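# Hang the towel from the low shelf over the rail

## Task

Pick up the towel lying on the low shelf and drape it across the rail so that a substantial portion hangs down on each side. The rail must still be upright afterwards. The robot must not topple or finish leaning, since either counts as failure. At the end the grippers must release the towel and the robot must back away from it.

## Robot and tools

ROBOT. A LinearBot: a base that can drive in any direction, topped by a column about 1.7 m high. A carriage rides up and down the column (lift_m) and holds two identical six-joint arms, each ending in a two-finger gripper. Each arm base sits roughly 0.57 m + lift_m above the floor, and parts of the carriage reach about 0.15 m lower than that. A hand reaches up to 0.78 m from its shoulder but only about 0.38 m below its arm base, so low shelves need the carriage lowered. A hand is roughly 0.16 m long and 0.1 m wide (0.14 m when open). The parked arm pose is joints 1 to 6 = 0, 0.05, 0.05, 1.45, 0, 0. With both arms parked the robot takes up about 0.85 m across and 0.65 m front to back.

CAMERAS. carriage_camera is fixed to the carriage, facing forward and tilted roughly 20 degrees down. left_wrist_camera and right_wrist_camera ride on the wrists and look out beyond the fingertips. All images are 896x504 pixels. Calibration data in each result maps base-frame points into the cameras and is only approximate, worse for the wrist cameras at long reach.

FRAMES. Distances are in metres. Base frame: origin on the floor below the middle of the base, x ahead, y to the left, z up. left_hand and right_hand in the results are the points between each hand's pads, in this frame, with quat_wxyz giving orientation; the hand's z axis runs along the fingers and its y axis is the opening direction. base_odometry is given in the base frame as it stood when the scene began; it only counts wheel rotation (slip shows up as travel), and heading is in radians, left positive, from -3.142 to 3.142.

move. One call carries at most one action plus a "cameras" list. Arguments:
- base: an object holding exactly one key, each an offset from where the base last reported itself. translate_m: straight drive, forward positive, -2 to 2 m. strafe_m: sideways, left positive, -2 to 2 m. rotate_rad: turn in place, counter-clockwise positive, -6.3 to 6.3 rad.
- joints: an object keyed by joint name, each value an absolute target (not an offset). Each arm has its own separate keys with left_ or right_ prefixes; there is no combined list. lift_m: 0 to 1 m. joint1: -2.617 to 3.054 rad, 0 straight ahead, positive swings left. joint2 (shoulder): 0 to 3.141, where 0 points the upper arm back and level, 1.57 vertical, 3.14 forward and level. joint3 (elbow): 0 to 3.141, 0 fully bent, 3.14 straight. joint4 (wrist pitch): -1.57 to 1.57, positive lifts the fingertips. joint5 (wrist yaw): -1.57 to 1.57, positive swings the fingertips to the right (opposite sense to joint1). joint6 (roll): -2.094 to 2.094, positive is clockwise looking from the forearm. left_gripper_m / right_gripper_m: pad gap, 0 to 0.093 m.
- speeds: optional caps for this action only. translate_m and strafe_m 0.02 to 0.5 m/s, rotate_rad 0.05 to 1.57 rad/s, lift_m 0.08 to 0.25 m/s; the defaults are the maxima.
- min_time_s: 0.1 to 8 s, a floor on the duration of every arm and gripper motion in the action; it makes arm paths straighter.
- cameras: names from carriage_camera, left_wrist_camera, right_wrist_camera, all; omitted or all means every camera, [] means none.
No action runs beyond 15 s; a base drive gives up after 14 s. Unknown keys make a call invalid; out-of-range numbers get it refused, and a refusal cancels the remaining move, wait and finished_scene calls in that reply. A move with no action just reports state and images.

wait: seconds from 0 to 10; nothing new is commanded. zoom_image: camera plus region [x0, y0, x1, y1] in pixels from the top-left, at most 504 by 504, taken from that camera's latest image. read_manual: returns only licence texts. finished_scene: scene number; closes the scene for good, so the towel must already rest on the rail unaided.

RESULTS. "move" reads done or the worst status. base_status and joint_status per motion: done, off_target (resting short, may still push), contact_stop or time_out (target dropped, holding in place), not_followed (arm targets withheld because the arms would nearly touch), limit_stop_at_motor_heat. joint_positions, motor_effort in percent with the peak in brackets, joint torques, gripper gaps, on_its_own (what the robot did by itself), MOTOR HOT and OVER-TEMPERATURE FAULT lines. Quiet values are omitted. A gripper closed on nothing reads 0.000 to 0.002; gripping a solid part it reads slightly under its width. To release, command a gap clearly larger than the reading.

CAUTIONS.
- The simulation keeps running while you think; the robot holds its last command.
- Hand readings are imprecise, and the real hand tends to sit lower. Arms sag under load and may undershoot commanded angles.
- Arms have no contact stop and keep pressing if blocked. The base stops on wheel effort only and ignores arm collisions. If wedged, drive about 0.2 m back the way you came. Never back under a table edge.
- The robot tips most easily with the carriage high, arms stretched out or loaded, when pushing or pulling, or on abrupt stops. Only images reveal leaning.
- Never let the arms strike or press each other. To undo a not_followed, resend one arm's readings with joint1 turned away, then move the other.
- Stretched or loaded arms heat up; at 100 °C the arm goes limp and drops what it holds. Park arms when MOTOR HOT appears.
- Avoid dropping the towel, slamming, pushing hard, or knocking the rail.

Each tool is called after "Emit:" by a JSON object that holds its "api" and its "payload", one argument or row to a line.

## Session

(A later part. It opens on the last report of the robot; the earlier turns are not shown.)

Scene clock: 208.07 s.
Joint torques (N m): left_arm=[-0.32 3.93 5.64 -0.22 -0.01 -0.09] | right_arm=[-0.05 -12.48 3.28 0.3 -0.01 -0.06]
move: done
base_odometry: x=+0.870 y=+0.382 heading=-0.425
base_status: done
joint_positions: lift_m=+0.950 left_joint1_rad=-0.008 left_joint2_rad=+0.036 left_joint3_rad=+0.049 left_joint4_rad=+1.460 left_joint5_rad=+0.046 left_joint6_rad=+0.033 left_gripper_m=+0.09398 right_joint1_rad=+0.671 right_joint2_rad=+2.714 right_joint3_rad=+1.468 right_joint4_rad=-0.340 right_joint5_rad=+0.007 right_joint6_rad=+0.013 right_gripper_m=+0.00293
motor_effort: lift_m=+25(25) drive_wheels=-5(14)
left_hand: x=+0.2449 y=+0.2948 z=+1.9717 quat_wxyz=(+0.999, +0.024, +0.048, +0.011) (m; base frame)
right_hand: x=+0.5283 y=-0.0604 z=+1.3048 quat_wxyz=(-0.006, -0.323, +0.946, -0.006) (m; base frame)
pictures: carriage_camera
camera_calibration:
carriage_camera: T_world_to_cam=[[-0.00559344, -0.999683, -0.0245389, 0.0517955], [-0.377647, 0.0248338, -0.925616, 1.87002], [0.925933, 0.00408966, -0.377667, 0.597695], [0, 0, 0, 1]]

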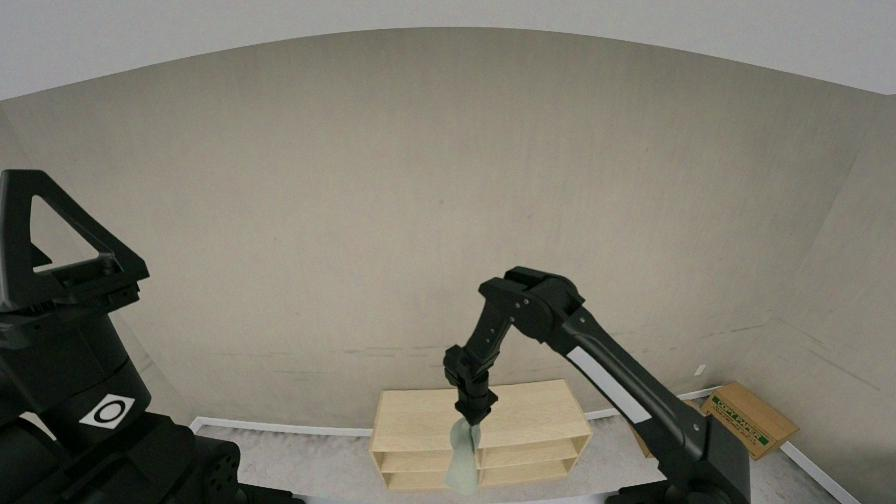

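Emit:
{"api": "move", "payload": {
  "joints": {"right_joint1_rad": 0.1, "right_joint2_rad": 1.5, "right_joint3_rad": 1.16, "right_joint4_rad": -1.231, "lift_m": 0.5},
  "speeds": {"lift_m": 0.15},
  "min_time_s": 3,
  "cameras": ["carriage_camera", "right_wrist_camera"]
}}

Scene clock: 216.33 s.
Joint torques (N m): left_arm=[-0.32 3.88 5.7 -0.23 0 -0.08] | right_arm=[-0.83 -8.76 6.19 0.17 -0.05 -0.07]
move: done
base_odometry: x=+0.870 y=+0.382 heading=-0.425
joint_positions: lift_m=+0.500 left_joint1_rad=-0.008 left_joint2_rad=+0.036 left_joint3_rad=+0.049 left_joint4_rad=+1.460 left_joint5_rad=+0.046 left_joint6_rad=+0.033 left_gripper_m=+0.09398 right_joint1_rad=+0.107 right_joint2_rad=+1.523 right_joint3_rad=+1.163 right_joint4_rad=-1.217 right_joint5_rad=+0.006 right_joint6_rad=+0.013 right_gripper_m=+0.00293
joint_status: all done
motor_effort: lift_m=+20(20) drive_wheels=+7(7)
left_hand: x=+0.2449 y=+0.2948 z=+1.5223 quat_wxyz=(+0.999, +0.024, +0.048, +0.011) (m; base frame)
right_hand: x=+0.4758 y=-0.2767 z=+1.1927 quat_wxyz=(-0.003, -0.047, +0.999, -0.003) (m; base frame)
pictures: carriage_camera, right_wrist_camera
camera_calibration:
carriage_camera: T_world_to_cam=[[-0.00559344, -0.999683, -0.0245389, 0.0407677], [-0.377647, 0.0248338, -0.925616, 1.45404], [0.925933, 0.00408966, -0.377667, 0.42797], [0, 0, 0, 1]]
right_wrist_camera: T_world_to_cam=[[0.070681, -0.996123, -0.0523748, -0.23743], [-0.810768, -0.0879573, 0.578722, -0.316792], [-0.581085, 0.00155916, -0.813841, 1.37428], [0, 0, 0, 1]]

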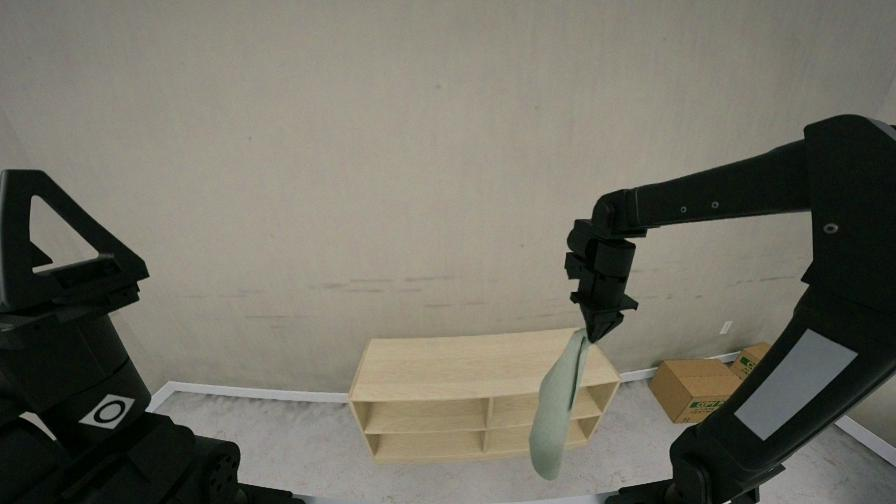

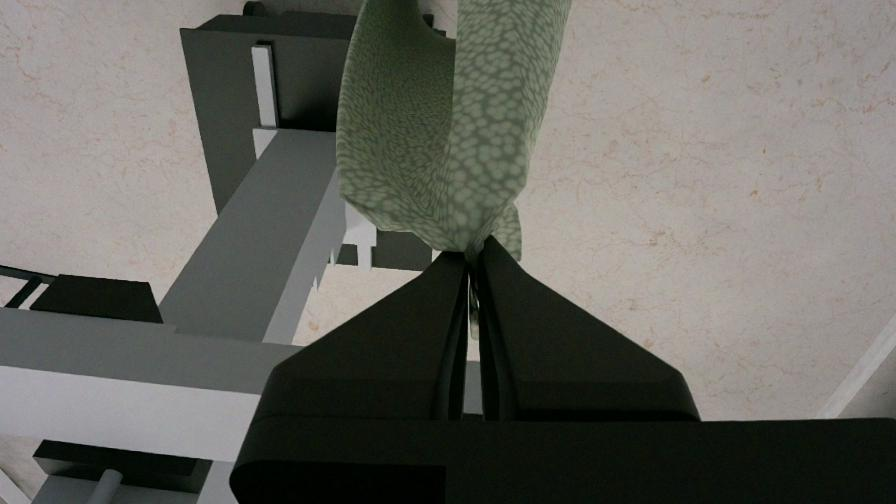

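Emit:
{"api": "zoom_image", "payload": {
  "camera": "carriage_camera",
  "region": [500, 300, 660, 500]
}}

Scaled by 2.520 from the camera's 896x504 image, which has a finer 1280x720 frame.

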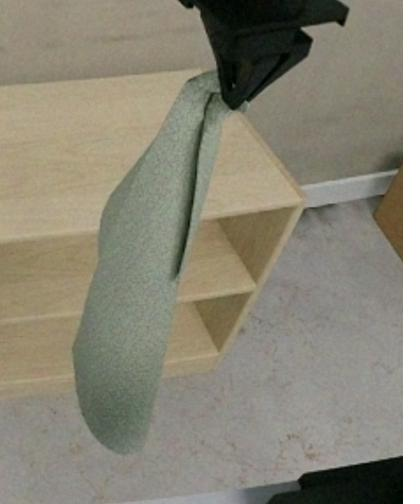

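Emit:
{"api": "move", "payload": {
  "base": {"rotate_rad": 1.26},
  "speeds": {"rotate_rad": 0.5},
  "cameras": ["carriage_camera"]
}}

Emit:
{"api": "move", "payload": {
  "base": {"translate_m": 1.0},
  "speeds": {"translate_m": 0.25},
  "cameras": ["carriage_camera"]
}}

Emit:
{"api": "move", "payload": {
  "base": {"rotate_rad": 1.74},
  "speeds": {"rotate_rad": 0.5},
  "cameras": ["carriage_camera"]
}}

Scene clock: 249.77 s.
Joint torques (N m): left_arm=[-0.29 3.86 5.7 -0.21 -0.02 -0.07] | right_arm=[-0.47 -8.59 6.15 0.2 0.01 -0.08]
move: done
base_odometry: x=+0.870 y=+0.382 heading=+0.834
base_status: done
joint_positions: lift_m=+0.500 left_joint1_rad=-0.008 left_joint2_rad=+0.036 left_joint3_rad=+0.049 left_joint4_rad=+1.460 left_joint5_rad=+0.046 left_joint6_rad=+0.033 left_gripper_m=+0.09398 right_joint1_rad=+0.103 right_joint2_rad=+1.522 right_joint3_rad=+1.163 right_joint4_rad=-1.221 right_joint5_rad=+0.006 right_joint6_rad=+0.013 right_gripper_m=+0.00293
motor_effort: lift_m=+20(20) drive_wheels=+7(11)
left_hand: x=+0.2449 y=+0.2948 z=+1.5223 quat_wxyz=(+0.999, +0.024, +0.048, +0.011) (m; base frame)
right_hand: x=+0.4749 y=-0.2776 z=+1.1930 quat_wxyz=(-0.004, -0.045, +0.999, -0.003) (m; base frame)
pictures: carriage_camera
camera_calibration:
carriage_camera: T_world_to_cam=[[-0.00559344, -0.999683, -0.0245389, 0.0407677], [-0.377647, 0.0248338, -0.925616, 1.45404], [0.925933, 0.00408966, -0.377667, 0.42797], [0, 0, 0, 1]]

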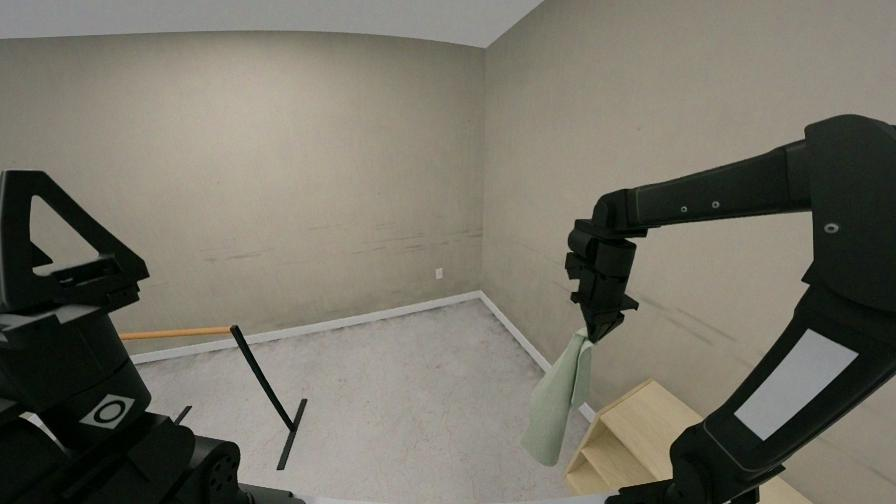

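Scene clock: 255.07 s.
Joint torques (N m): left_arm=[-0.29 3.9 5.72 -0.19 0.01 -0.09] | right_arm=[-0.59 -8.32 6.22 0.24 0.01 -0.06]
move: done
base_odometry: x=+1.541 y=+1.124 heading=+0.835
base_status: done
joint_positions: lift_m=+0.500 left_joint1_rad=-0.008 left_joint2_rad=+0.036 left_joint3_rad=+0.049 left_joint4_rad=+1.460 left_joint5_rad=+0.046 left_joint6_rad=+0.033 left_gripper_m=+0.09398 right_joint1_rad=+0.103 right_joint2_rad=+1.519 right_joint3_rad=+1.163 right_joint4_rad=-1.224 right_joint5_rad=+0.006 right_joint6_rad=+0.013 right_gripper_m=+0.00293
motor_effort: lift_m=+20(20) drive_wheels=-7(17)
left_hand: x=+0.2449 y=+0.2948 z=+1.5223 quat_wxyz=(+0.999, +0.024, +0.048, +0.011) (m; base frame)
right_hand: x=+0.4742 y=-0.2777 z=+1.1936 quat_wxyz=(-0.004, -0.045, +0.999, -0.003) (m; base frame)
pictures: carriage_camera
camera_calibration:
carriage_camera: T_world_to_cam=[[-0.00559344, -0.999683, -0.0245389, 0.0407677], [-0.377647, 0.0248338, -0.925616, 1.45404], [0.925933, 0.00408966, -0.377667, 0.42797], [0, 0, 0, 1]]

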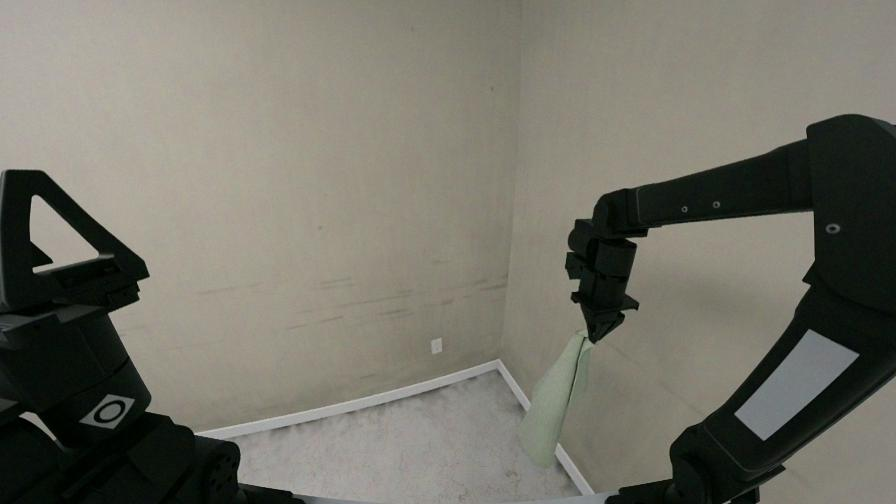

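Scene clock: 259.47 s.
Joint torques (N m): left_arm=[-0.29 3.93 5.7 -0.19 -0.01 -0.08] | right_arm=[-0.44 -8.28 6.15 0.22 0.02 -0.08]
move: done
base_odometry: x=+1.541 y=+1.124 heading=+2.575
base_status: done
joint_positions: lift_m=+0.500 left_joint1_rad=-0.008 left_joint2_rad=+0.036 left_joint3_rad=+0.049 left_joint4_rad=+1.460 left_joint5_rad=+0.046 left_joint6_rad=+0.033 left_gripper_m=+0.09398 right_joint1_rad=+0.102 right_joint2_rad=+1.518 right_joint3_rad=+1.163 right_joint4_rad=-1.226 right_joint5_rad=+0.005 right_joint6_rad=+0.013 right_gripper_m=+0.00292
motor_effort: lift_m=+20(20) drive_wheels=+7(12)
left_hand: x=+0.2451 y=+0.2948 z=+1.5223 quat_wxyz=(+0.998, +0.024, +0.048, +0.011) (m; base frame)
right_hand: x=+0.4737 y=-0.2777 z=+1.1938 quat_wxyz=(-0.005, -0.045, +0.999, -0.003) (m; base frame)
pictures: carriage_camera
camera_calibration:
carriage_camera: T_world_to_cam=[[-0.00559344, -0.999683, -0.0245389, 0.0407677], [-0.377647, 0.0248338, -0.925616, 1.45404], [0.925933, 0.00408966, -0.377667, 0.42797], [0, 0, 0, 1]]

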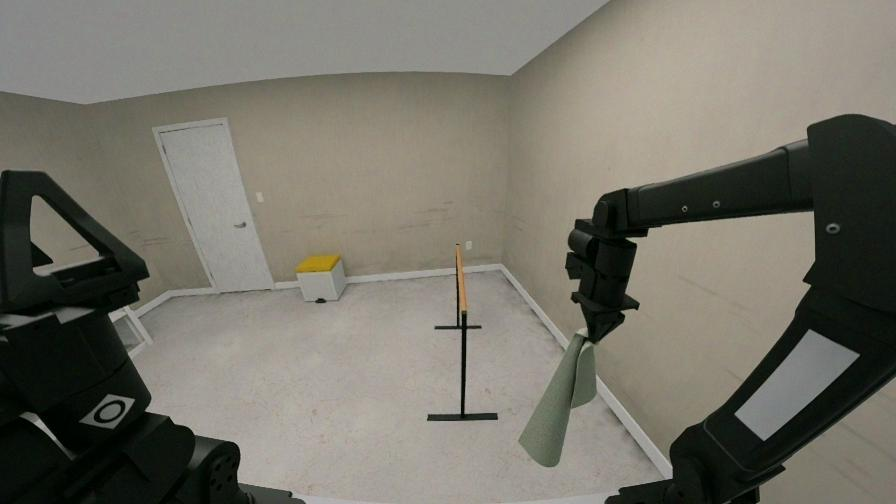

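Emit:
{"api": "move", "payload": {
  "joints": {"right_joint1_rad": 0.62, "right_joint2_rad": 2.84, "right_joint3_rad": 1.812, "right_joint4_rad": -0.543, "right_joint5_rad": 0, "lift_m": 0.9},
  "base": {"strafe_m": 0.13},
  "speeds": {"lift_m": 0.15, "strafe_m": 0.1},
  "min_time_s": 3,
  "cameras": ["carriage_camera", "right_wrist_camera"]
}}

Scene clock: 280.63 s.
Joint torques (N m): left_arm=[-0.29 3.88 5.79 -0.19 0 -0.1] | right_arm=[0.34 -12.97 5.71 0.43 0.02 -0.07]
move: done
base_odometry: x=+1.471 y=+1.014 heading=+2.576
base_status: done
joint_positions: lift_m=+0.900 left_joint1_rad=-0.008 left_joint2_rad=+0.036 left_joint3_rad=+0.049 left_joint4_rad=+1.460 left_joint5_rad=+0.046 left_joint6_rad=+0.033 left_gripper_m=+0.09398 right_joint1_rad=+0.614 right_joint2_rad=+2.817 right_joint3_rad=+1.798 right_joint4_rad=-0.557 right_joint5_rad=+0.004 right_joint6_rad=+0.013 right_gripper_m=+0.00292
joint_status: all done
motor_effort: lift_m=+25(30) drive_wheels=-6(13)
left_hand: x=+0.2451 y=+0.2948 z=+1.9217 quat_wxyz=(+0.998, +0.024, +0.048, +0.011) (m; base frame)
right_hand: x=+0.5878 y=-0.0450 z=+1.2656 quat_wxyz=(-0.002, -0.296, +0.955, -0.003) (m; base frame)
pictures: carriage_camera, right_wrist_camera
camera_calibration:
carriage_camera: T_world_to_cam=[[-0.00559344, -0.999683, -0.0245389, 0.0505686], [-0.377647, 0.0248338, -0.925616, 1.82374], [0.925933, 0.00408966, -0.377667, 0.578812], [0, 0, 0, 1]]
right_wrist_camera: T_world_to_cam=[[0.54669, -0.835572, -0.0543092, -0.280833], [-0.665085, -0.472719, 0.578099, -0.349984], [-0.508716, -0.27992, -0.814157, 1.4435], [0, 0, 0, 1]]

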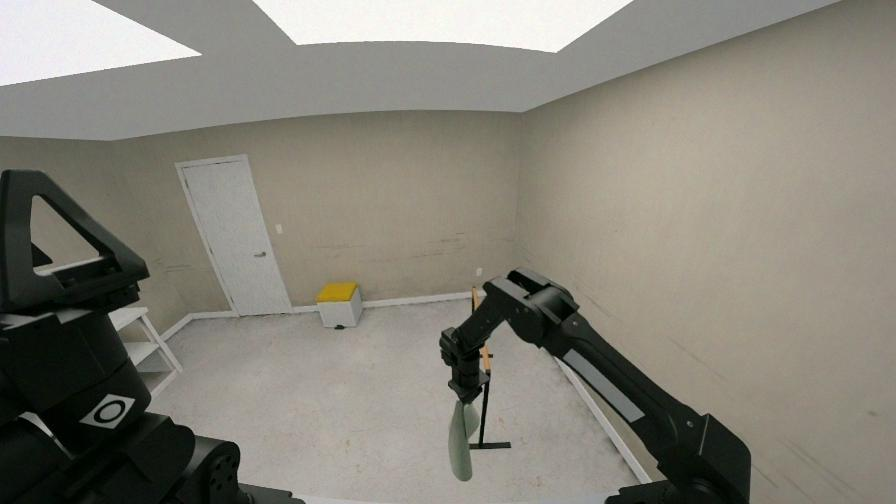

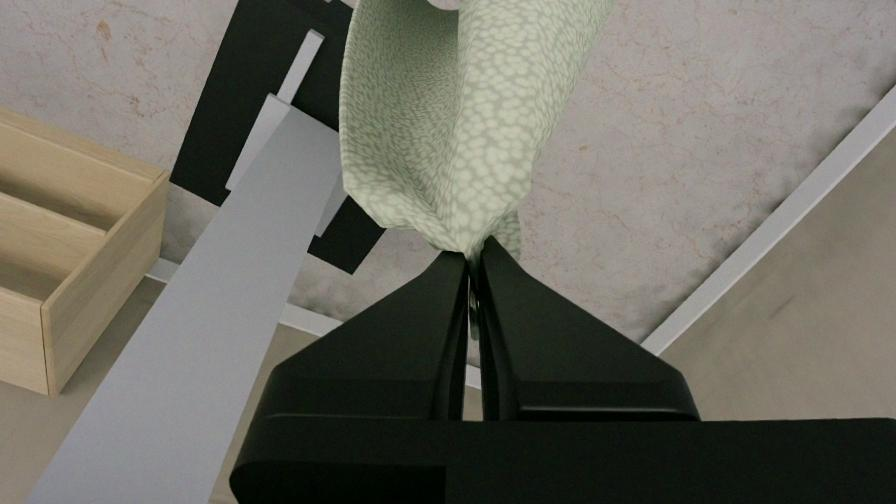

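Emit:
{"api": "move", "payload": {
  "base": {"translate_m": 0.57},
  "speeds": {"translate_m": 0.15},
  "cameras": ["carriage_camera", "right_wrist_camera"]
}}

Scene clock: 289.87 s.
Joint torques (N m): left_arm=[-0.29 3.88 5.63 -0.2 0 -0.05] | right_arm=[-0.03 -13.04 5.96 0.39 0.02 -0.07]
move: done
base_odometry: x=+0.990 y=+1.319 heading=+2.577
base_status: done
joint_positions: lift_m=+0.900 left_joint1_rad=-0.008 left_joint2_rad=+0.036 left_joint3_rad=+0.049 left_joint4_rad=+1.460 left_joint5_rad=+0.046 left_joint6_rad=+0.033 left_gripper_m=+0.09398 right_joint1_rad=+0.619 right_joint2_rad=+2.817 right_joint3_rad=+1.798 right_joint4_rad=-0.552 right_joint5_rad=+0.004 right_joint6_rad=+0.013 right_gripper_m=+0.00292
motor_effort: lift_m=+25(25) drive_wheels=-4(11)
left_hand: x=+0.2450 y=+0.2948 z=+1.9217 quat_wxyz=(+0.998, +0.024, +0.048, +0.011) (m; base frame)
right_hand: x=+0.5876 y=-0.0428 z=+1.2656 quat_wxyz=(+0.000, -0.298, +0.954, -0.002) (m; base frame)
pictures: carriage_camera, right_wrist_camera
camera_calibration:
carriage_camera: T_world_to_cam=[[-0.00559344, -0.999683, -0.0245389, 0.0505686], [-0.377647, 0.0248338, -0.925616, 1.82374], [0.925933, 0.00408966, -0.377667, 0.578812], [0, 0, 0, 1]]
right_wrist_camera: T_world_to_cam=[[0.550394, -0.833127, -0.0544685, -0.280782], [-0.665245, -0.477035, 0.574358, -0.344415], [-0.504496, -0.279888, -0.81679, 1.44488], [0, 0, 0, 1]]

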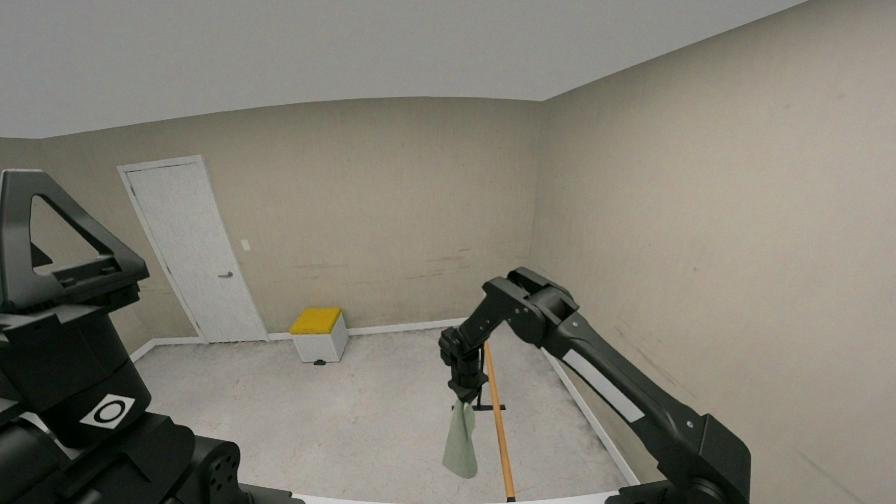

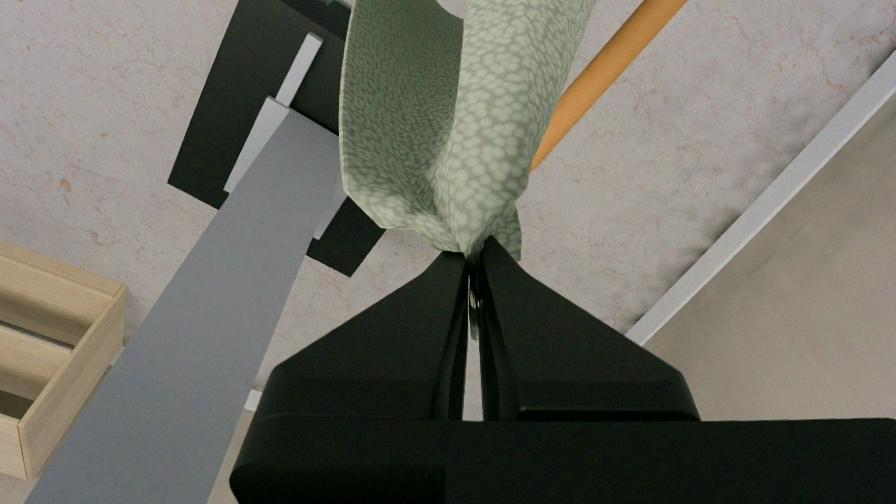

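Emit:
{"api": "move", "payload": {
  "joints": {"right_joint1_rad": 0.2, "lift_m": 0.86},
  "speeds": {"lift_m": 0.08},
  "min_time_s": 2.5,
  "cameras": ["carriage_camera", "right_wrist_camera"]
}}

Scene clock: 302.40 s.
Joint torques (N m): left_arm=[-0.27 3.86 5.61 -0.21 0 -0.09] | right_arm=[-0.75 -13.45 5.61 0.36 0.03 -0.05]
move: done
base_odometry: x=+0.990 y=+1.319 heading=+2.577
joint_positions: lift_m=+0.860 left_joint1_rad=-0.008 left_joint2_rad=+0.036 left_joint3_rad=+0.049 left_joint4_rad=+1.460 left_joint5_rad=+0.046 left_joint6_rad=+0.033 left_gripper_m=+0.09398 right_joint1_rad=+0.206 right_joint2_rad=+2.822 right_joint3_rad=+1.802 right_joint4_rad=-0.550 right_joint5_rad=+0.004 right_joint6_rad=+0.013 right_gripper_m=+0.00292
joint_status: all done
motor_effort: lift_m=+19(20) drive_wheels=-4(5)
left_hand: x=+0.2450 y=+0.2948 z=+1.8823 quat_wxyz=(+0.998, +0.024, +0.048, +0.011) (m; base frame)
right_hand: x=+0.6617 y=-0.2116 z=+1.2248 quat_wxyz=(+0.001, -0.096, +0.995, -0.002) (m; base frame)
pictures: carriage_camera, right_wrist_camera
camera_calibration:
carriage_camera: T_world_to_cam=[[-0.00559344, -0.999683, -0.0245389, 0.0496028], [-0.377647, 0.0248338, -0.925616, 1.78731], [0.925933, 0.00408966, -0.377667, 0.563947], [0, 0, 0, 1]]
right_wrist_camera: T_world_to_cam=[[0.170055, -0.983925, -0.0545213, -0.244628], [-0.80159, -0.170299, 0.573108, -0.195549], [-0.57318, -0.0537564, -0.817664, 1.49606], [0, 0, 0, 1]]

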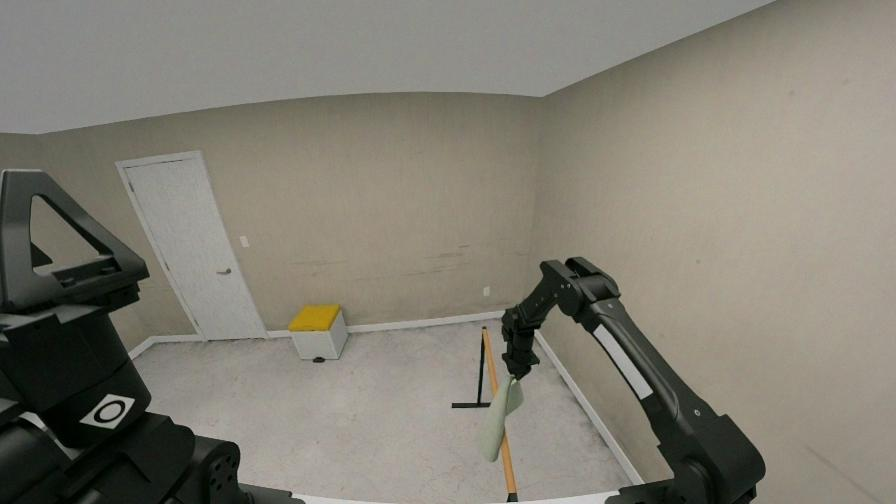

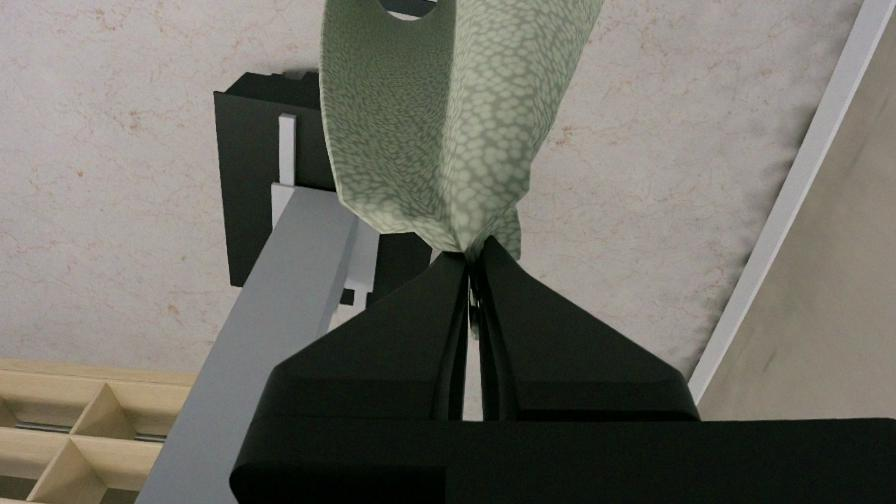

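Emit:
{"api": "move", "payload": {
  "joints": {"right_joint1_rad": -0.2, "lift_m": 0.77},
  "speeds": {"lift_m": 0.08},
  "min_time_s": 3,
  "cameras": ["carriage_camera", "right_wrist_camera"]
}}

Scene clock: 307.57 s.
Joint torques (N m): left_arm=[-0.27 4 5.75 -0.21 -0.02 -0.08] | right_arm=[-0.92 -13.65 5.42 0.35 0.01 -0.09]
move: done
base_odometry: x=+0.990 y=+1.319 heading=+2.577
joint_positions: lift_m=+0.770 left_joint1_rad=-0.008 left_joint2_rad=+0.036 left_joint3_rad=+0.049 left_joint4_rad=+1.460 left_joint5_rad=+0.046 left_joint6_rad=+0.033 left_gripper_m=+0.09398 right_joint1_rad=-0.193 right_joint2_rad=+2.824 right_joint3_rad=+1.804 right_joint4_rad=-0.548 right_joint5_rad=+0.004 right_joint6_rad=+0.013 right_gripper_m=+0.00292
joint_status: all done
motor_effort: lift_m=+20(20) drive_wheels=+4(5)
left_hand: x=+0.2450 y=+0.2948 z=+1.7923 quat_wxyz=(+0.998, +0.024, +0.048, +0.011) (m; base frame)
right_hand: x=+0.6630 y=-0.3900 z=+1.1340 quat_wxyz=(+0.001, +0.103, +0.995, -0.002) (m; base frame)
pictures: carriage_camera, right_wrist_camera
camera_calibration:
carriage_camera: T_world_to_cam=[[-0.00559344, -0.999683, -0.0245389, 0.0473942], [-0.377647, 0.0248338, -0.925616, 1.704], [0.925933, 0.00408966, -0.377667, 0.529956], [0, 0, 0, 1]]
right_wrist_camera: T_world_to_cam=[[-0.225145, -0.972796, -0.0545608, -0.158892], [-0.805484, 0.154331, 0.57217, -0.0426595], [-0.548184, 0.172769, -0.818318, 1.48543], [0, 0, 0, 1]]

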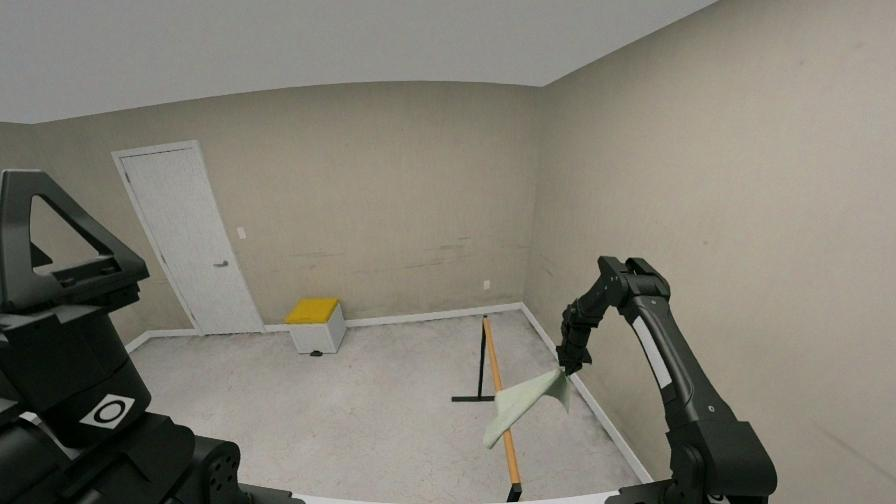

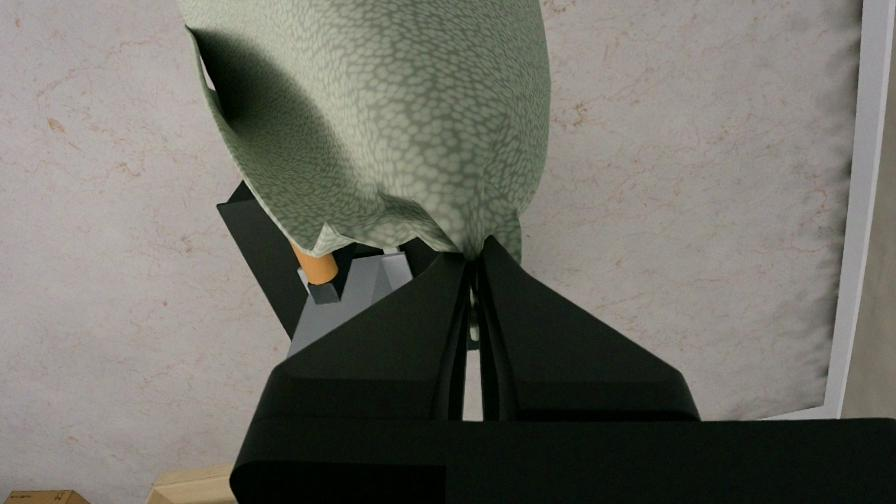

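Emit:
{"api": "zoom_image", "payload": {
  "camera": "carriage_camera",
  "region": [450, 330, 610, 500]
}}

Scaled by 2.965 from the camera's 896x504 image, which has a finer 1280x720 frame.

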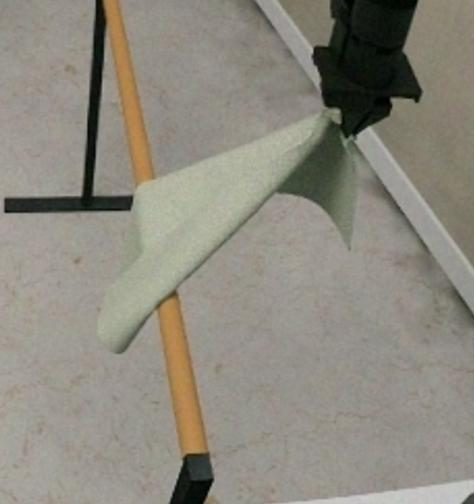

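Emit:
{"api": "move", "payload": {
  "joints": {"right_joint1_rad": -0.42, "lift_m": 0.6},
  "speeds": {"lift_m": 0.08},
  "min_time_s": 2.5,
  "cameras": ["carriage_camera", "right_wrist_camera"]
}}

Scene clock: 315.20 s.
Joint torques (N m): left_arm=[-0.29 3.88 5.7 -0.19 0 -0.08] | right_arm=[-1.03 -13.67 5.45 0.31 0.02 -0.06]
move: done
base_odometry: x=+0.990 y=+1.319 heading=+2.577
joint_positions: lift_m=+0.600 left_joint1_rad=-0.008 left_joint2_rad=+0.036 left_joint3_rad=+0.049 left_joint4_rad=+1.460 left_joint5_rad=+0.046 left_joint6_rad=+0.033 left_gripper_m=+0.09398 right_joint1_rad=-0.412 right_joint2_rad=+2.826 right_joint3_rad=+1.805 right_joint4_rad=-0.547 right_joint5_rad=+0.004 right_joint6_rad=+0.013 right_gripper_m=+0.00292
joint_status: all done
motor_effort: lift_m=+19(20) drive_wheels=-4(5)
left_hand: x=+0.2450 y=+0.2948 z=+1.6223 quat_wxyz=(+0.998, +0.024, +0.048, +0.011) (m; base frame)
right_hand: x=+0.6338 y=-0.4843 z=+0.9636 quat_wxyz=(+0.001, +0.211, +0.978, -0.002) (m; base frame)
pictures: carriage_camera, right_wrist_camera
camera_calibration:
carriage_camera: T_world_to_cam=[[-0.00559344, -0.999683, -0.0245389, 0.0432226], [-0.377647, 0.0248338, -0.925616, 1.54664], [0.925933, 0.00408966, -0.377667, 0.465753], [0, 0, 0, 1]]
right_wrist_camera: T_world_to_cam=[[-0.431367, -0.900523, -0.0546003, -0.100726], [-0.753202, 0.326163, 0.571231, 0.0968608], [-0.496598, 0.287535, -0.818971, 1.36981], [0, 0, 0, 1]]

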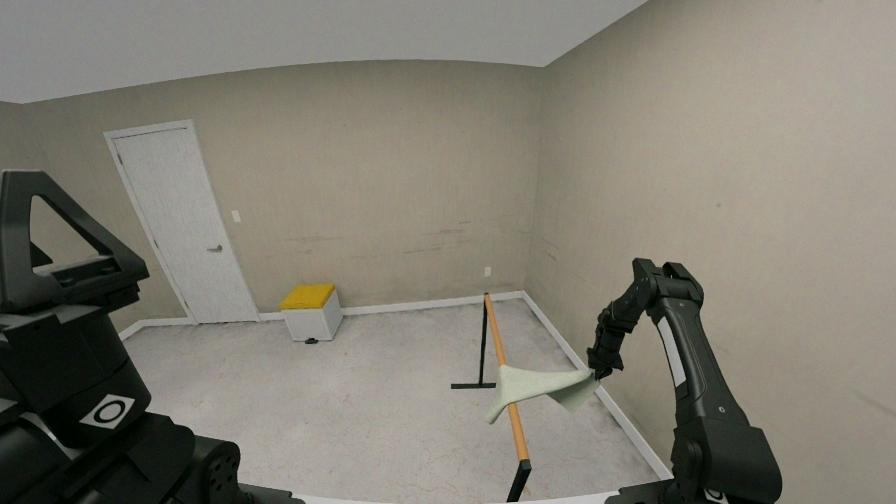

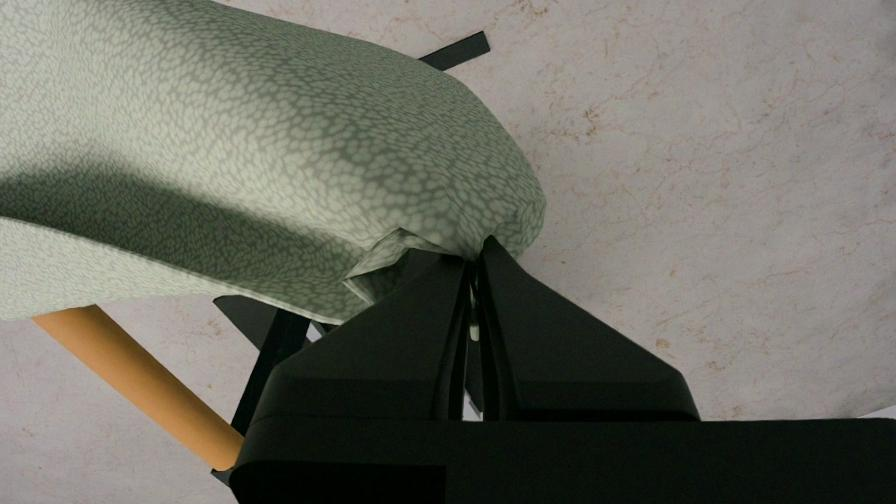

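Emit:
{"api": "move", "payload": {
  "joints": {"right_joint1_rad": -0.36, "lift_m": 0.45},
  "speeds": {"lift_m": 0.08},
  "min_time_s": 2,
  "cameras": ["carriage_camera"]
}}

Emit:
{"api": "move", "payload": {
  "joints": {"right_joint1_rad": -0.27, "lift_m": 0.32},
  "speeds": {"lift_m": 0.08},
  "min_time_s": 2,
  "cameras": ["carriage_camera", "right_wrist_camera"]
}}

Scene clock: 320.43 s.
Joint torques (N m): left_arm=[-0.35 3.81 5.65 -0.21 -0.01 -0.1] | right_arm=[0.35 -13.81 5.09 0.33 0.02 -0.08]
move: done
base_odometry: x=+0.990 y=+1.319 heading=+2.577
joint_positions: lift_m=+0.450 left_joint1_rad=-0.008 left_joint2_rad=+0.036 left_joint3_rad=+0.049 left_joint4_rad=+1.460 left_joint5_rad=+0.046 left_joint6_rad=+0.033 left_gripper_m=+0.09398 right_joint1_rad=-0.366 right_joint2_rad=+2.827 right_joint3_rad=+1.806 right_joint4_rad=-0.546 right_joint5_rad=+0.004 right_joint6_rad=+0.013 right_gripper_m=+0.00292
joint_status: all done
motor_effort: lift_m=+20(20) drive_wheels=-3(5)
left_hand: x=+0.2450 y=+0.2948 z=+1.4723 quat_wxyz=(+0.998, +0.024, +0.048, +0.011) (m; base frame)
right_hand: x=+0.6421 y=-0.4652 z=+0.8133 quat_wxyz=(+0.002, +0.188, +0.982, -0.003) (m; base frame)
pictures: carriage_camera
camera_calibration:
carriage_camera: T_world_to_cam=[[-0.00559344, -0.999683, -0.0245389, 0.0395408], [-0.377647, 0.0248338, -0.925616, 1.40777], [0.925933, 0.00408966, -0.377667, 0.409088], [0, 0, 0, 1]]

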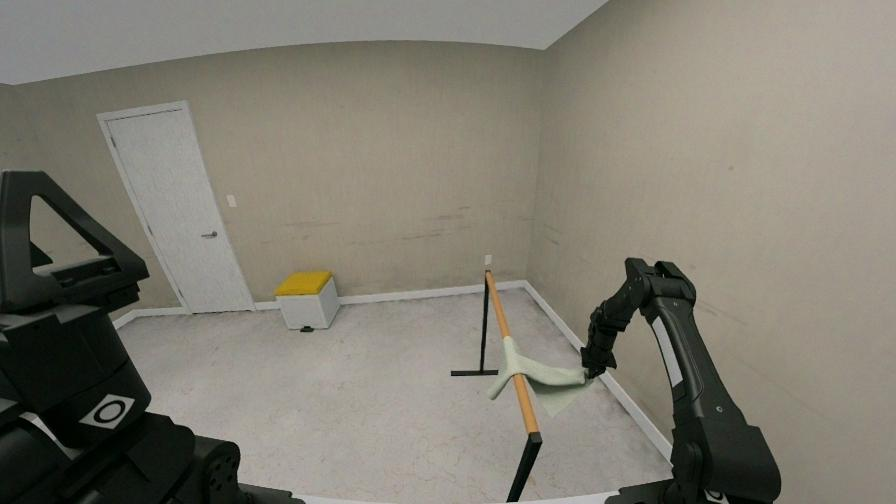

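Scene clock: 322.73 s.
Joint torques (N m): left_arm=[-0.35 3.93 5.79 -0.2 0.01 -0.09] | right_arm=[0.32 -13.96 5.03 0.36 0.03 -0.06]
move: done
base_odometry: x=+0.990 y=+1.319 heading=+2.577
joint_positions: lift_m=+0.320 left_joint1_rad=-0.008 left_joint2_rad=+0.036 left_joint3_rad=+0.049 left_joint4_rad=+1.460 left_joint5_rad=+0.046 left_joint6_rad=+0.033 left_gripper_m=+0.09398 right_joint1_rad=-0.276 right_joint2_rad=+2.828 right_joint3_rad=+1.807 right_joint4_rad=-0.544 right_joint5_rad=+0.004 right_joint6_rad=+0.013 right_gripper_m=+0.00292
joint_status: all done
motor_effort: lift_m=+19(20) drive_wheels=+5(5)
left_hand: x=+0.2450 y=+0.2948 z=+1.3423 quat_wxyz=(+0.998, +0.024, +0.048, +0.011) (m; base frame)
right_hand: x=+0.6555 y=-0.4267 z=+0.6832 quat_wxyz=(+0.003, +0.144, +0.990, -0.002) (m; base frame)
pictures: carriage_camera, right_wrist_camera
camera_calibration:
carriage_camera: T_world_to_cam=[[-0.00559344, -0.999683, -0.0245389, 0.0363517], [-0.377647, 0.0248338, -0.925616, 1.28747], [0.925933, 0.00408966, -0.377667, 0.360006], [0, 0, 0, 1]]
right_wrist_camera: T_world_to_cam=[[-0.304944, -0.950776, -0.0550859, -0.158826], [-0.792243, 0.221147, 0.568722, 0.237152], [-0.528545, 0.21707, -0.820683, 1.12647], [0, 0, 0, 1]]

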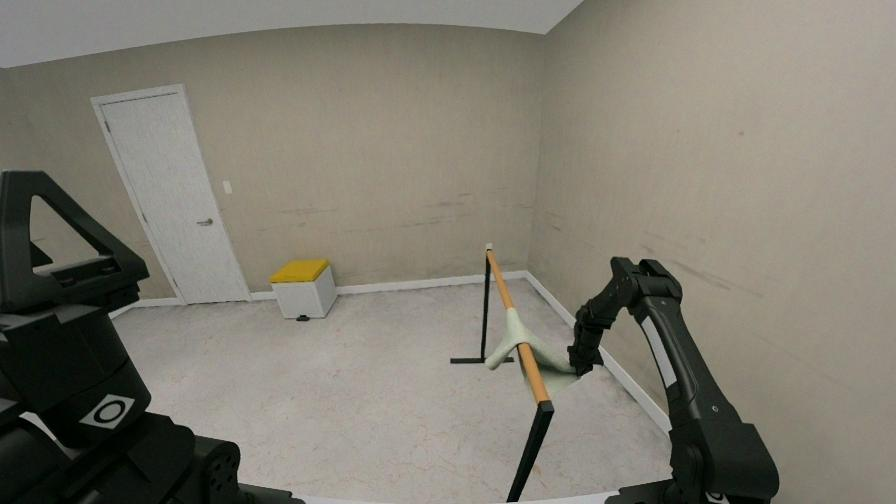

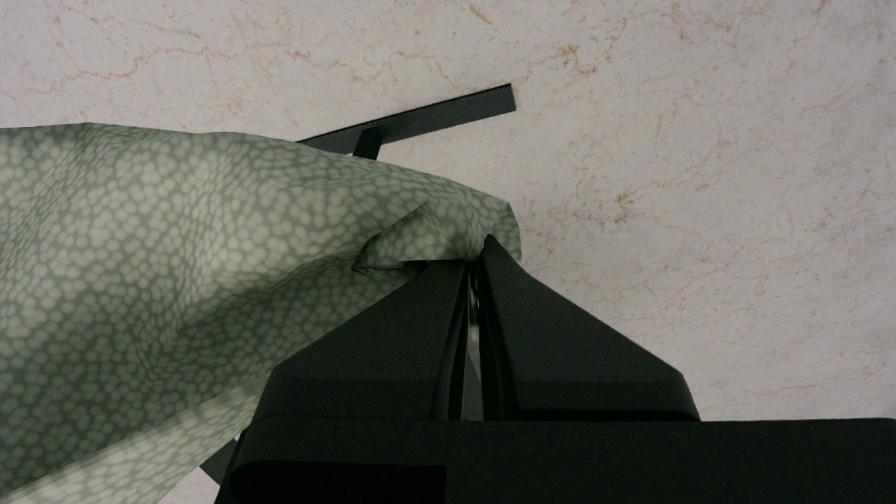

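Emit:
{"api": "zoom_image", "payload": {
  "camera": "carriage_camera",
  "region": [450, 280, 610, 430]
}}

Scaled by 3.150 from the camera's 896x504 image, which has a finer 1280x720 frame.

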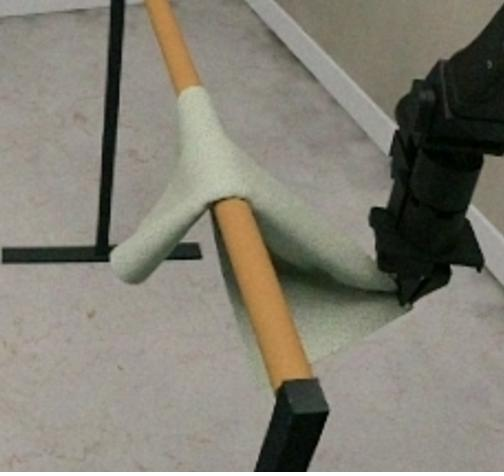

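Emit:
{"api": "move", "payload": {
  "joints": {"left_joint1_rad": -0.8, "left_joint2_rad": 1.4, "left_joint3_rad": 1.06, "left_joint4_rad": 0.3, "left_joint5_rad": 0, "left_joint6_rad": 0},
  "min_time_s": 2.5,
  "cameras": ["left_wrist_camera", "carriage_camera"]
}}

Scene clock: 337.40 s.
Joint torques (N m): left_arm=[-0.83 -5 9.62 2.32 -0.11 -0.17] | right_arm=[0.35 -13.96 5.14 0.31 0.03 -0.08]
move: done
base_odometry: x=+0.990 y=+1.319 heading=+2.577
joint_positions: lift_m=+0.320 left_joint1_rad=-0.795 left_joint2_rad=+1.386 left_joint3_rad=+1.035 left_joint4_rad=+0.326 left_joint5_rad=+0.013 left_joint6_rad=+0.010 left_gripper_m=+0.09399 right_joint1_rad=-0.276 right_joint2_rad=+2.828 right_joint3_rad=+1.807 right_joint4_rad=-0.544 right_joint5_rad=+0.004 right_joint6_rad=+0.013 right_gripper_m=+0.00292
joint_status: all done
motor_effort: lift_m=+19(20) drive_wheels=+5(5)
left_hand: x=+0.5471 y=-0.0329 z=+1.2505 quat_wxyz=(+0.643, +0.285, +0.657, -0.271) (m; base frame)
right_hand: x=+0.6556 y=-0.4267 z=+0.6832 quat_wxyz=(+0.003, +0.144, +0.990, -0.002) (m; base frame)
pictures: carriage_camera, left_wrist_camera
camera_calibration:
carriage_camera: T_world_to_cam=[[-0.00559344, -0.999683, -0.0245389, 0.0363517], [-0.377647, 0.0248338, -0.925616, 1.28747], [0.925933, 0.00408966, -0.377667, 0.360006], [0, 0, 0, 1]]
left_wrist_camera: T_world_to_cam=[[-0.737386, -0.674717, -0.0319247, 0.419808], [-0.393694, 0.467705, -0.791364, 1.22227], [0.548878, -0.570972, -0.610511, 0.565258], [0, 0, 0, 1]]

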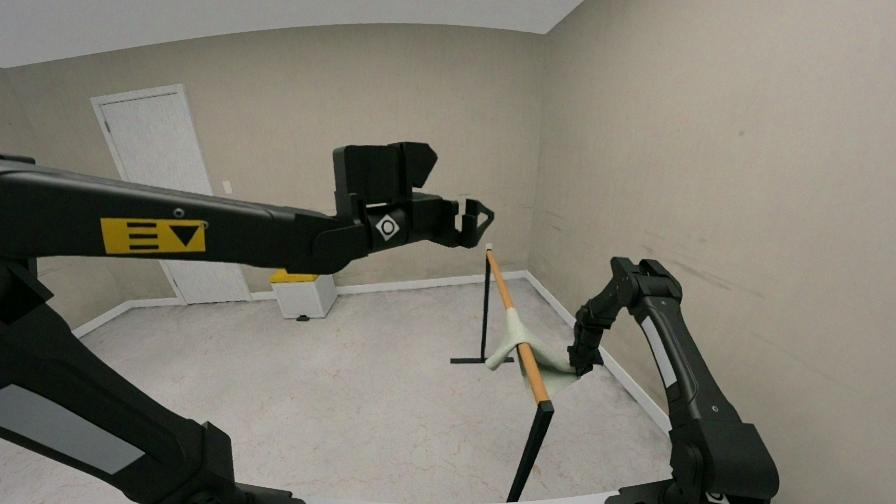

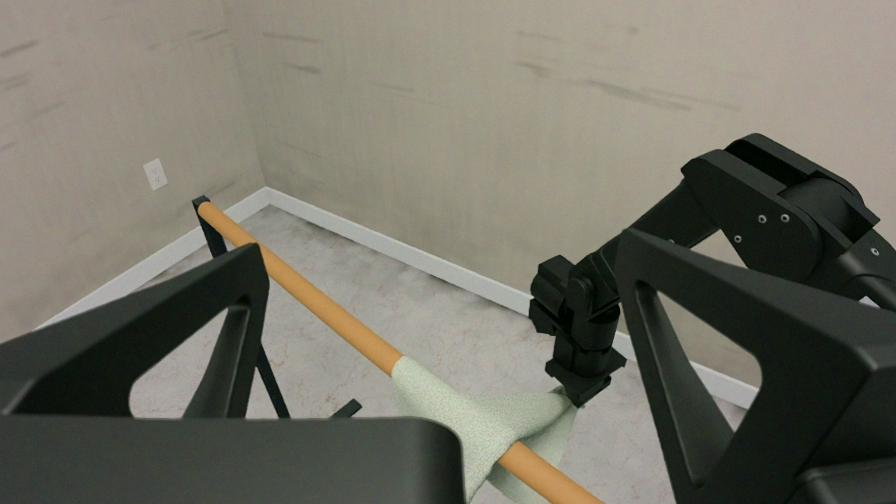

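Emit:
{"api": "move", "payload": {
  "joints": {"left_joint4_rad": -0.3}
}}

Scene clock: 349.67 s.
Joint torques (N m): left_arm=[-0.81 -4.74 9.17 2.1 -0.11 -0.18] | right_arm=[0.35 -14.05 5.12 0.32 0.02 -0.07]
move: done
base_odometry: x=+0.990 y=+1.319 heading=+2.577
joint_positions: lift_m=+0.320 left_joint1_rad=-0.795 left_joint2_rad=+1.386 left_joint3_rad=+1.038 left_joint4_rad=-0.274 left_joint5_rad=+0.013 left_joint6_rad=+0.010 left_gripper_m=+0.09399 right_joint1_rad=-0.276 right_joint2_rad=+2.828 right_joint3_rad=+1.807 right_joint4_rad=-0.544 right_joint5_rad=+0.004 right_joint6_rad=+0.013 right_gripper_m=+0.00292
joint_status: all done
motor_effort: lift_m=+20(20) drive_wheels=+4(5)
left_hand: x=+0.5149 y=+0.0001 z=+1.1139 quat_wxyz=(+0.420, +0.351, +0.818, -0.180) (m; base frame)
right_hand: x=+0.6556 y=-0.4267 z=+0.6832 quat_wxyz=(+0.003, +0.144, +0.990, -0.002) (m; base frame)
pictures: carriage_camera, left_wrist_camera, right_wrist_camera
camera_calibration:
carriage_camera: T_world_to_cam=[[-0.00559344, -0.999683, -0.0245389, 0.0363517], [-0.377647, 0.0248338, -0.925616, 1.28747], [0.925933, 0.00408966, -0.377667, 0.360006], [0, 0, 0, 1]]
left_wrist_camera: T_world_to_cam=[[-0.74518, -0.666827, -0.00693747, 0.390157], [-0.632152, 0.709668, -0.311056, 0.673885], [0.212344, -0.227407, -0.950366, 1.07012], [0, 0, 0, 1]]
right_wrist_camera: T_world_to_cam=[[-0.304936, -0.950756, -0.0554666, -0.158497], [-0.792303, 0.220937, 0.568721, 0.237103], [-0.52846, 0.21737, -0.820658, 1.12652], [0, 0, 0, 1]]

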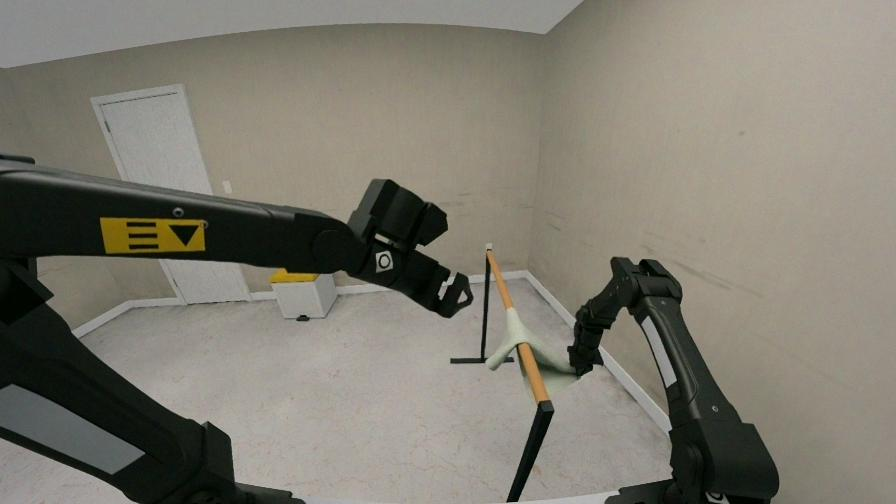

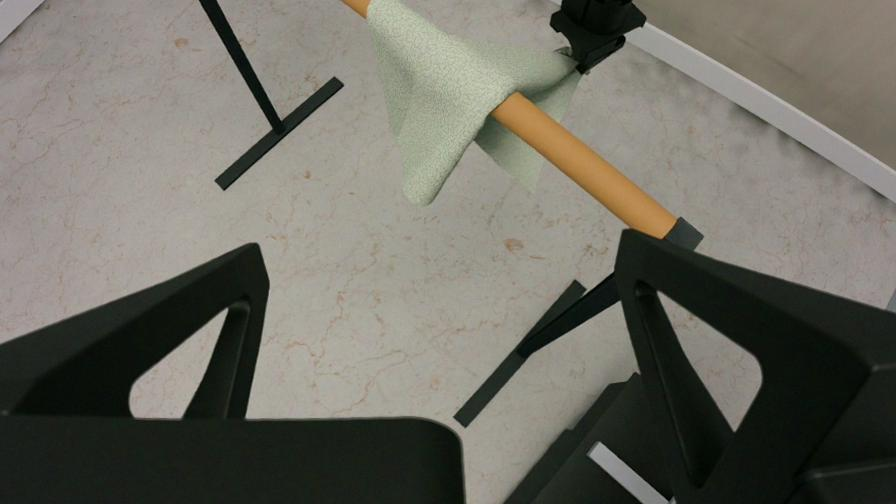

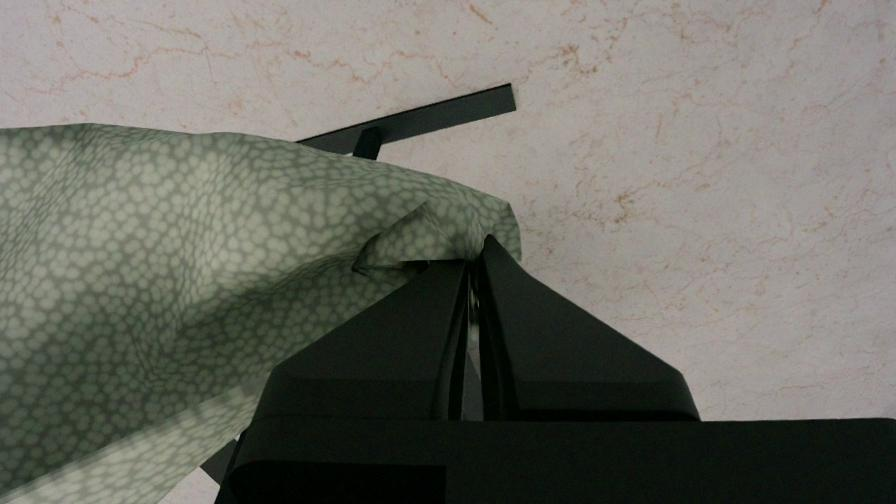

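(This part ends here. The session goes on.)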